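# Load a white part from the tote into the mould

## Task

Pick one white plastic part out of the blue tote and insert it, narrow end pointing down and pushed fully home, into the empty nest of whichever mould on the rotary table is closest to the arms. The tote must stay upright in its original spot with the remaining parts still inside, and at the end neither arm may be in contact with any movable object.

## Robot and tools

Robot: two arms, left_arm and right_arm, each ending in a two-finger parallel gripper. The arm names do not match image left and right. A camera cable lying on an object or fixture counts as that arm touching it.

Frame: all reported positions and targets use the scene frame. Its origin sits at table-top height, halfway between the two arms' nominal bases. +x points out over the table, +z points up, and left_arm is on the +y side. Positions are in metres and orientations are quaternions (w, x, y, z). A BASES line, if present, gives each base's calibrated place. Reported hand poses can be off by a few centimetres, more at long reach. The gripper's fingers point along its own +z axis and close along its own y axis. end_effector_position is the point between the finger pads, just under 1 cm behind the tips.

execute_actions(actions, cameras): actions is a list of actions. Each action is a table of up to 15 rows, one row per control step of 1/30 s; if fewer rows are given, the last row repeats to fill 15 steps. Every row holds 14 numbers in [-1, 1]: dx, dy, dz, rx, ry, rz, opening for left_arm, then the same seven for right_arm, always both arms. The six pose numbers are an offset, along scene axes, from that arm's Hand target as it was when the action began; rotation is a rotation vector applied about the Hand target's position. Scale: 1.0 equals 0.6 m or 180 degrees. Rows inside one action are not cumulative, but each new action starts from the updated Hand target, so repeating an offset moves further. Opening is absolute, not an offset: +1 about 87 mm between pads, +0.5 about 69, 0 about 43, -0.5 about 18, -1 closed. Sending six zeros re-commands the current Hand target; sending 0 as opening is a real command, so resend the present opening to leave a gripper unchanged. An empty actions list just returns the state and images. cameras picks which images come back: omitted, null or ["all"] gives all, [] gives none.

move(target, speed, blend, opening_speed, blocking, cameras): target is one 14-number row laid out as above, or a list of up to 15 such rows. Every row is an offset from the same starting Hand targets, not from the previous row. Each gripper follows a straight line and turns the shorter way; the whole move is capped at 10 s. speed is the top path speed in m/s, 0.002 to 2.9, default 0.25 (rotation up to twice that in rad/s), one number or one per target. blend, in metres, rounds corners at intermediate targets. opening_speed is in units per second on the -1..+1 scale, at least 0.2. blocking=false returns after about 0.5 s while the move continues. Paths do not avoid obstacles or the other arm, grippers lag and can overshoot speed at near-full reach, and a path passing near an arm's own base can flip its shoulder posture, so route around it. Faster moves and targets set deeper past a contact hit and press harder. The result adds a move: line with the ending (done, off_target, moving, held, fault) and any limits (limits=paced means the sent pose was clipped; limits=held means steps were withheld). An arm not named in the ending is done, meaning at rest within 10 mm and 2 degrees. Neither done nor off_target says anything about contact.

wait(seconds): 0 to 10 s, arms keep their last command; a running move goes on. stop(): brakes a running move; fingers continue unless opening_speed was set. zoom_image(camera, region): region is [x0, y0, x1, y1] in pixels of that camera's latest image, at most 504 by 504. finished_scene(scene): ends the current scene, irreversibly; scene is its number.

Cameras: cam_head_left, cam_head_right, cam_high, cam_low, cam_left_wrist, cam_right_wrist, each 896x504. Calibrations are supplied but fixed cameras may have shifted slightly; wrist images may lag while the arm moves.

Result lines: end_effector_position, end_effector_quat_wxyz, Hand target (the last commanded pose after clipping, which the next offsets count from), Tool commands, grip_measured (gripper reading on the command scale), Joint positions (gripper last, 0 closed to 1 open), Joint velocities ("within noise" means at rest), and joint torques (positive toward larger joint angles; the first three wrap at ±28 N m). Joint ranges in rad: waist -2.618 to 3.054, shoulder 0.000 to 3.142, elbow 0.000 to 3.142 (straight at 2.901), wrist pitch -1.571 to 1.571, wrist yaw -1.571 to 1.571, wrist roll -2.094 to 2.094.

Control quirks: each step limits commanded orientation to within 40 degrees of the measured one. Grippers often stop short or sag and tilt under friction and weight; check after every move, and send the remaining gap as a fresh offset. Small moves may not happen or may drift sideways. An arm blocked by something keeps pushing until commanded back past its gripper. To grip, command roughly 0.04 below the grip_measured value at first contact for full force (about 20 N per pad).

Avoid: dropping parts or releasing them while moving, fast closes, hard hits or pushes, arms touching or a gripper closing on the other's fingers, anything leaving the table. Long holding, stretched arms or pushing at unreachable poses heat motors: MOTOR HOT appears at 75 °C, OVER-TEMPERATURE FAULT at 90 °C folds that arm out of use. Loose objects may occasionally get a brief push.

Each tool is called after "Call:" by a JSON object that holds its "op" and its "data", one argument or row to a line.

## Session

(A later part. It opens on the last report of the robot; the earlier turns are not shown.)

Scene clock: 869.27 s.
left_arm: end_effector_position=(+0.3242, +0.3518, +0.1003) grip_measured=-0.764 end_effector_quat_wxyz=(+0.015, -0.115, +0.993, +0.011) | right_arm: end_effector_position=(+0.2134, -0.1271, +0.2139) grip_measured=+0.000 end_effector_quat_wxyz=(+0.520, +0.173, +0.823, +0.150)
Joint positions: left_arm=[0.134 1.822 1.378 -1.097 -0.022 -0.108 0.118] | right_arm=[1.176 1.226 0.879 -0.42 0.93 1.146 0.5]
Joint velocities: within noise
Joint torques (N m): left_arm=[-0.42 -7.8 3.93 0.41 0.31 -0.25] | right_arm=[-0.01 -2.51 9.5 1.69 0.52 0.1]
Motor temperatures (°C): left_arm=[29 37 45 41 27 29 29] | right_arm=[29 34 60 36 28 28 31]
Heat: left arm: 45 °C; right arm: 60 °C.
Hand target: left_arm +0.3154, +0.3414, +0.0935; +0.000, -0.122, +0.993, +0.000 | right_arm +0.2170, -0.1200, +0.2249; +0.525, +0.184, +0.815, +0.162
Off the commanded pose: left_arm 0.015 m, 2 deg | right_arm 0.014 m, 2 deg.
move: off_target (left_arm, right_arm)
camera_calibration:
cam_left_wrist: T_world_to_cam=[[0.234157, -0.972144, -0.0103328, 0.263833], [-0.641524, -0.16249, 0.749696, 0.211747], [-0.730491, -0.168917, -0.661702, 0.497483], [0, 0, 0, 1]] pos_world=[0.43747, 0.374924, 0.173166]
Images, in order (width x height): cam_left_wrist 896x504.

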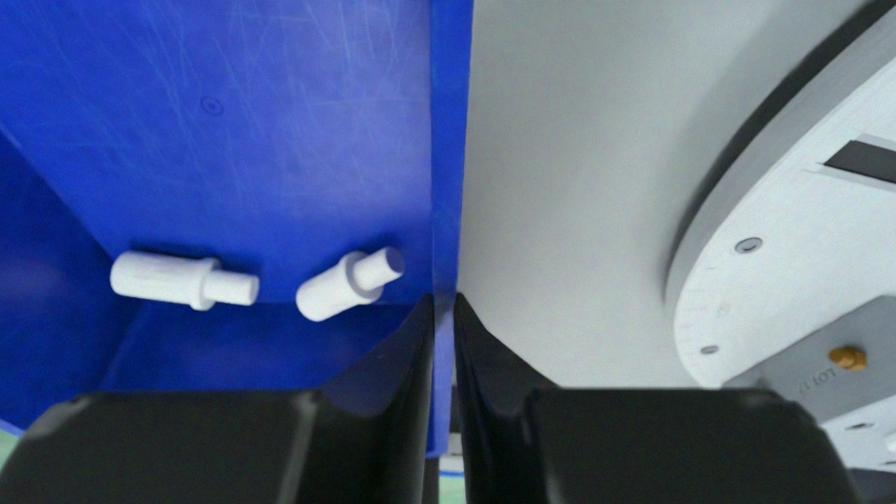

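Call:
{"op": "move", "data": {
  "target": [-0.014,-0.014,0.004,0,0,0,-0.95,0,0,0,0,0,0,0],
  "speed": 0.04,
  "cameras": ["cam_head_right"]
}}

Call:
{"op": "zoom_image", "data": {
  "camera": "cam_head_right",
  "region": [220, 200, 350, 360]
}}

Scene clock: 874.47 s.
left_arm: end_effector_position=(+0.3163, +0.3432, +0.1003) grip_measured=-0.764 end_effector_quat_wxyz=(+0.014, -0.113, +0.993, +0.011) | right_arm: end_effector_position=(+0.2134, -0.1271, +0.2139) grip_measured=+0.000 end_effector_quat_wxyz=(+0.520, +0.173, +0.823, +0.150)
Joint positions: left_arm=[0.11 1.791 1.34 -1.092 -0.023 -0.128 0.118] | right_arm=[1.176 1.226 0.879 -0.42 0.93 1.146 0.5]
Joint velocities: within noise
Joint torques (N m): left_arm=[-0.36 -7.95 4.22 0.34 0.32 -0.3] | right_arm=[0.06 -2.54 9.42 1.72 0.53 0.11]
Motor temperatures (°C): left_arm=[29 38 44 40 27 29 29] | right_arm=[29 34 61 36 28 28 31]
Heat: left arm: 44 °C; right arm: 61 °C.
Hand target: left_arm +0.3070, +0.3330, +0.0959; +0.000, -0.122, +0.993, +0.000 | right_arm +0.2170, -0.1200, +0.2249; +0.525, +0.184, +0.815, +0.162
Off the commanded pose: left_arm 0.015 m, 2 deg | right_arm 0.014 m, 2 deg.
move: off_target (left_arm, right_arm)
Images, in order (width x height): cam_head_right 896x504.

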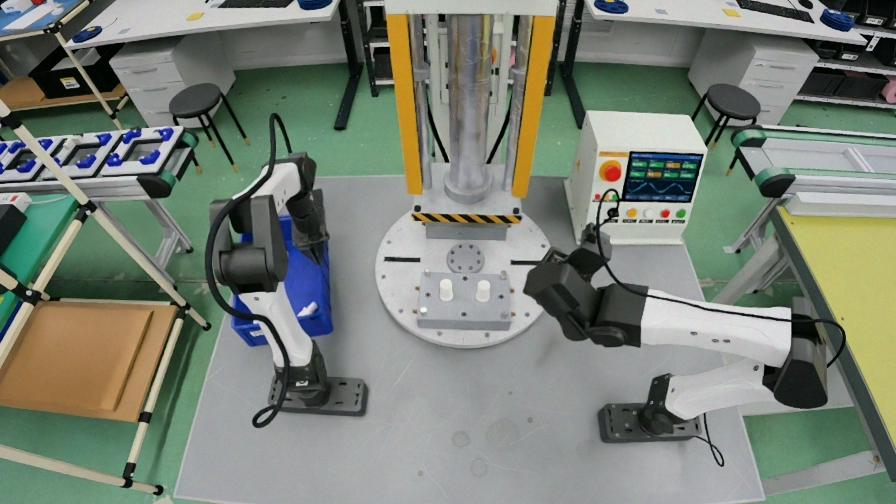

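Scaled by 3.150 from the camera's 896x504 image, which has a finer 1280x720 frame.

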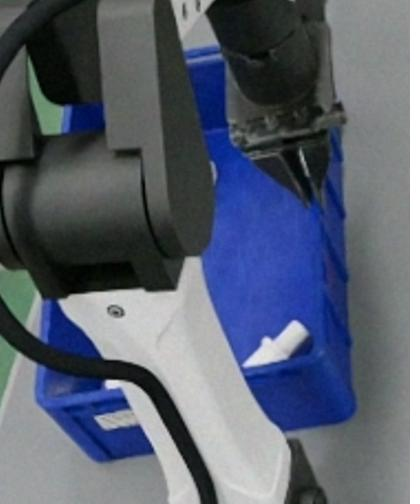

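Call:
{"op": "move", "data": {
  "target": [0.014,0.016,0.004,0,0,0,-0.95,0,0,0,0,0,0,0],
  "speed": 0.04,
  "cameras": []
}}

Call:
{"op": "move", "data": {
  "target": [0,0,0,0,0,0,0.3,0,0,0,0,0,0,0],
  "opening_speed": 0.6,
  "cameras": ["cam_left_wrist"]
}}

Call:
{"op": "move", "data": {
  "target": [
    [0,0,0.13,0,0,0,0.3,0,0,0,0,0,0,0],
    [-0.012,0.062,0.3,0.0265,-0.3137,-0.0228,0.3,0,0,0,0,0,0,0]
  ],
  "speed": 0.15,
  "cameras": ["cam_left_wrist","cam_head_right","cam_head_left","cam_high"]
}}

Scene clock: 883.27 s.
left_arm: end_effector_position=(+0.3163, +0.3446, +0.1006) grip_measured=-0.764 end_effector_quat_wxyz=(+0.014, -0.114, +0.993, +0.011) | right_arm: end_effector_position=(+0.2134, -0.1271, +0.2139) grip_measured=+0.000 end_effector_quat_wxyz=(+0.520, +0.173, +0.823, +0.150)
Joint positions: left_arm=[0.115 1.791 1.341 -1.093 -0.023 -0.127 0.118] | right_arm=[1.176 1.226 0.879 -0.42 0.93 1.146 0.5]
Joint velocities: within noise
Joint torques (N m): left_arm=[1.33 -5.67 8.69 0.19 0.32 -0.05] | right_arm=[0.09 -2.33 9.44 1.71 0.55 0.12]
Motor temperatures (°C): left_arm=[29 39 44 39 27 29 30] | right_arm=[29 34 61 37 28 28 31]
Heat: left arm: 44 °C; right arm: 61 °C.
Hand target: left_arm +0.3153, +0.3426, +0.0982; +0.000, -0.122, +0.993, +0.000 | right_arm +0.2170, -0.1200, +0.2249; +0.525, +0.184, +0.815, +0.162
Off the commanded pose: left_arm 0.003 m, 2 deg | right_arm 0.014 m, 2 deg.
move: off_target (right_arm)
No camera images: "cameras" was empty.

Scene clock: 885.57 s.
left_arm: end_effector_position=(+0.3138, +0.3424, +0.0996) grip_measured=+0.300 end_effector_quat_wxyz=(+0.007, -0.114, +0.993, +0.006) | right_arm: end_effector_position=(+0.2134, -0.1271, +0.2139) grip_measured=+0.000 end_effector_quat_wxyz=(+0.520, +0.173, +0.823, +0.150)
Joint positions: left_arm=[0.115 1.796 1.341 -1.103 -0.012 -0.127 0.65] | right_arm=[1.176 1.226 0.879 -0.42 0.93 1.146 0.5]
Joint velocities: within noise
Joint torques (N m): left_arm=[1.37 -6.02 8.66 0.27 0.22 -0.05] | right_arm=[0.09 -2.43 9.42 1.69 0.53 0.11]
Motor temperatures (°C): left_arm=[29 39 44 39 27 29 30] | right_arm=[29 34 61 37 28 28 31]
Heat: left arm: 44 °C; right arm: 61 °C.
Hand target: left_arm +0.3154, +0.3426, +0.0982; +0.000, -0.122, +0.993, +0.000 | right_arm +0.2170, -0.1200, +0.2249; +0.525, +0.184, +0.815, +0.162
Off the commanded pose: left_arm 0.002 m, 1 deg | right_arm 0.014 m, 2 deg.
move: off_target (right_arm)
camera_calibration:
cam_left_wrist: T_world_to_cam=[[0.233401, -0.972377, -0.0024808, 0.256636], [-0.629814, -0.153118, 0.761505, 0.195907], [-0.74085, -0.176173, -0.648155, 0.492288], [0, 0, 0, 1]] pos_world=[0.428197, 0.366272, 0.170532]
Images, in order (width x height): cam_left_wrist 896x504.

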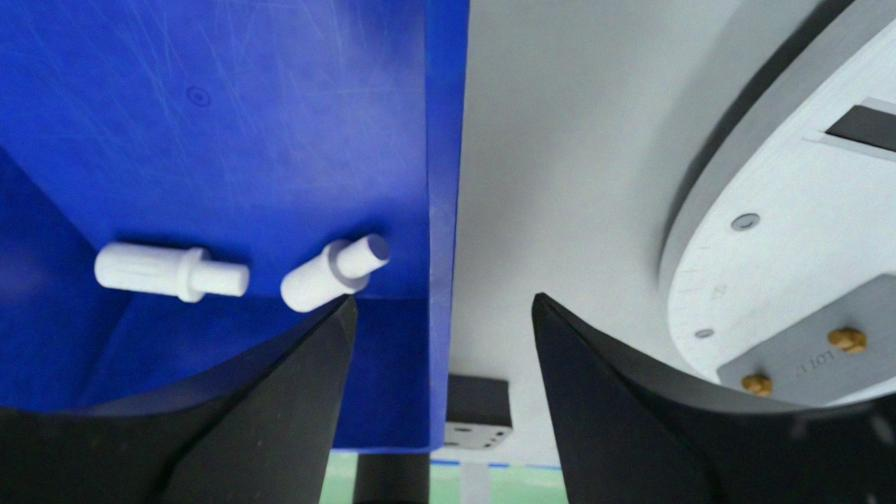

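Scene clock: 890.13 s.
left_arm: end_effector_position=(+0.3079, +0.3791, +0.2768) grip_measured=+0.300 end_effector_quat_wxyz=(+0.466, -0.079, +0.881, -0.018) | right_arm: end_effector_position=(+0.2134, -0.1271, +0.2139) grip_measured=+0.000 end_effector_quat_wxyz=(+0.520, +0.173, +0.823, +0.150)
Joint positions: left_arm=[0.386 0.984 1.098 -0.738 0.266 0.059 0.65] | right_arm=[1.176 1.226 0.879 -0.42 0.93 1.146 0.5]
Joint velocities: within noise
Joint torques (N m): left_arm=[1.39 -2.76 7.15 1.91 0.32 0.11] | right_arm=[0.03 -2.54 9.5 1.74 0.54 0.1]
Motor temperatures (°C): left_arm=[29 39 44 40 27 29 29] | right_arm=[29 34 61 37 28 28 31]
Heat: left arm: 44 °C; right arm: 61 °C.
Hand target: left_arm +0.3082, +0.3798, +0.2782; +0.474, -0.073, +0.877, -0.018 | right_arm +0.2170, -0.1200, +0.2249; +0.525, +0.184, +0.815, +0.162
Off the commanded pose: left_arm 0.002 m, 1 deg | right_arm 0.014 m, 2 deg.
move: off_target (right_arm)
camera_calibration:
cam_left_wrist: T_world_to_cam=[[0.118751, -0.986206, 0.115309, 0.302111], [-0.987899, -0.129019, -0.0860818, 0.398732], [0.0997714, -0.103691, -0.989593, 0.417297], [0, 0, 0, 1]] pos_world=[0.316397, 0.392658, 0.412441]
Images, in order (width x height): cam_head_left 896x504, cam_head_right 896x504, cam_high 896x504, cam_left_wrist 896x504.

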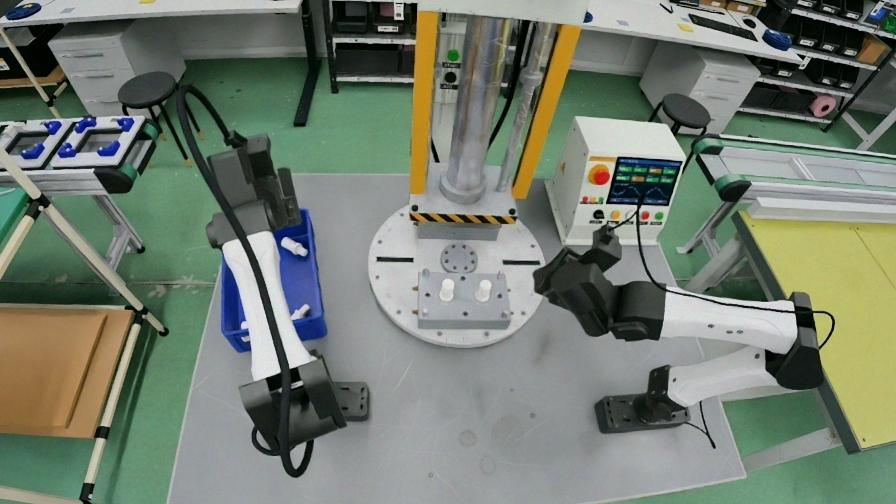

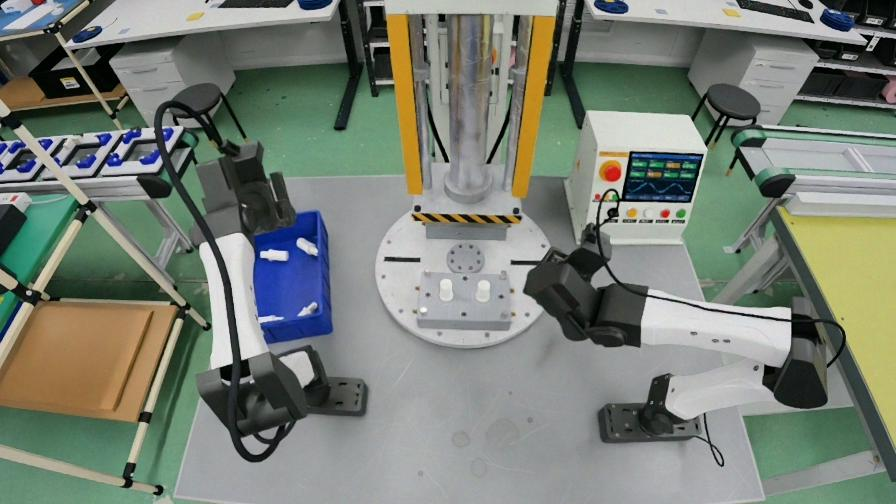

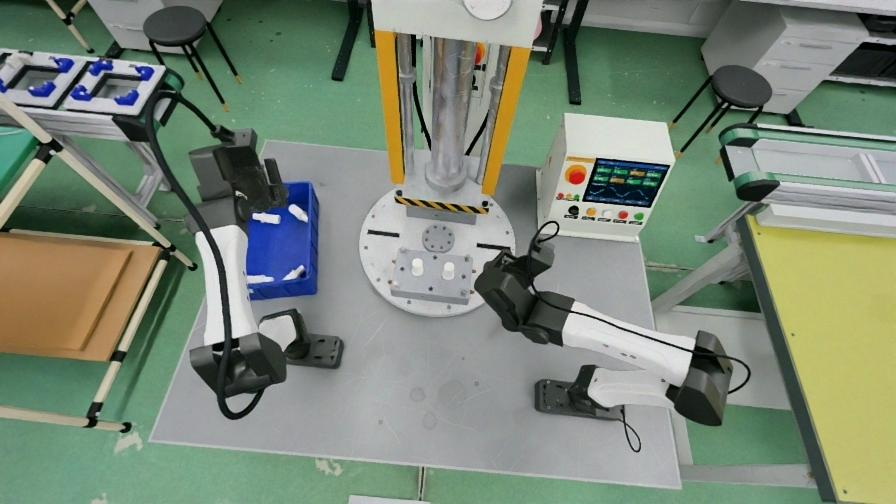

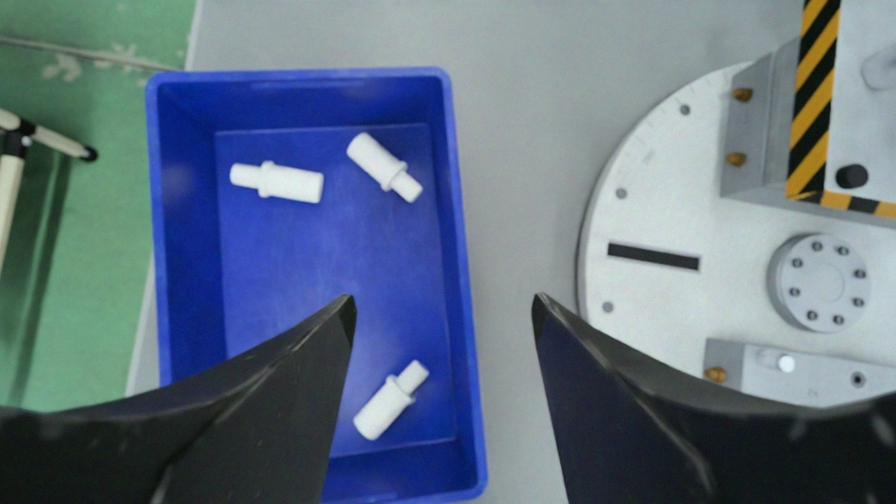

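Tote is essentially back at its original place; all arms are clear.

Call:
{"op": "finished_scene", "data": {
  "scene": 2
}}

The scene is finished: the task was done.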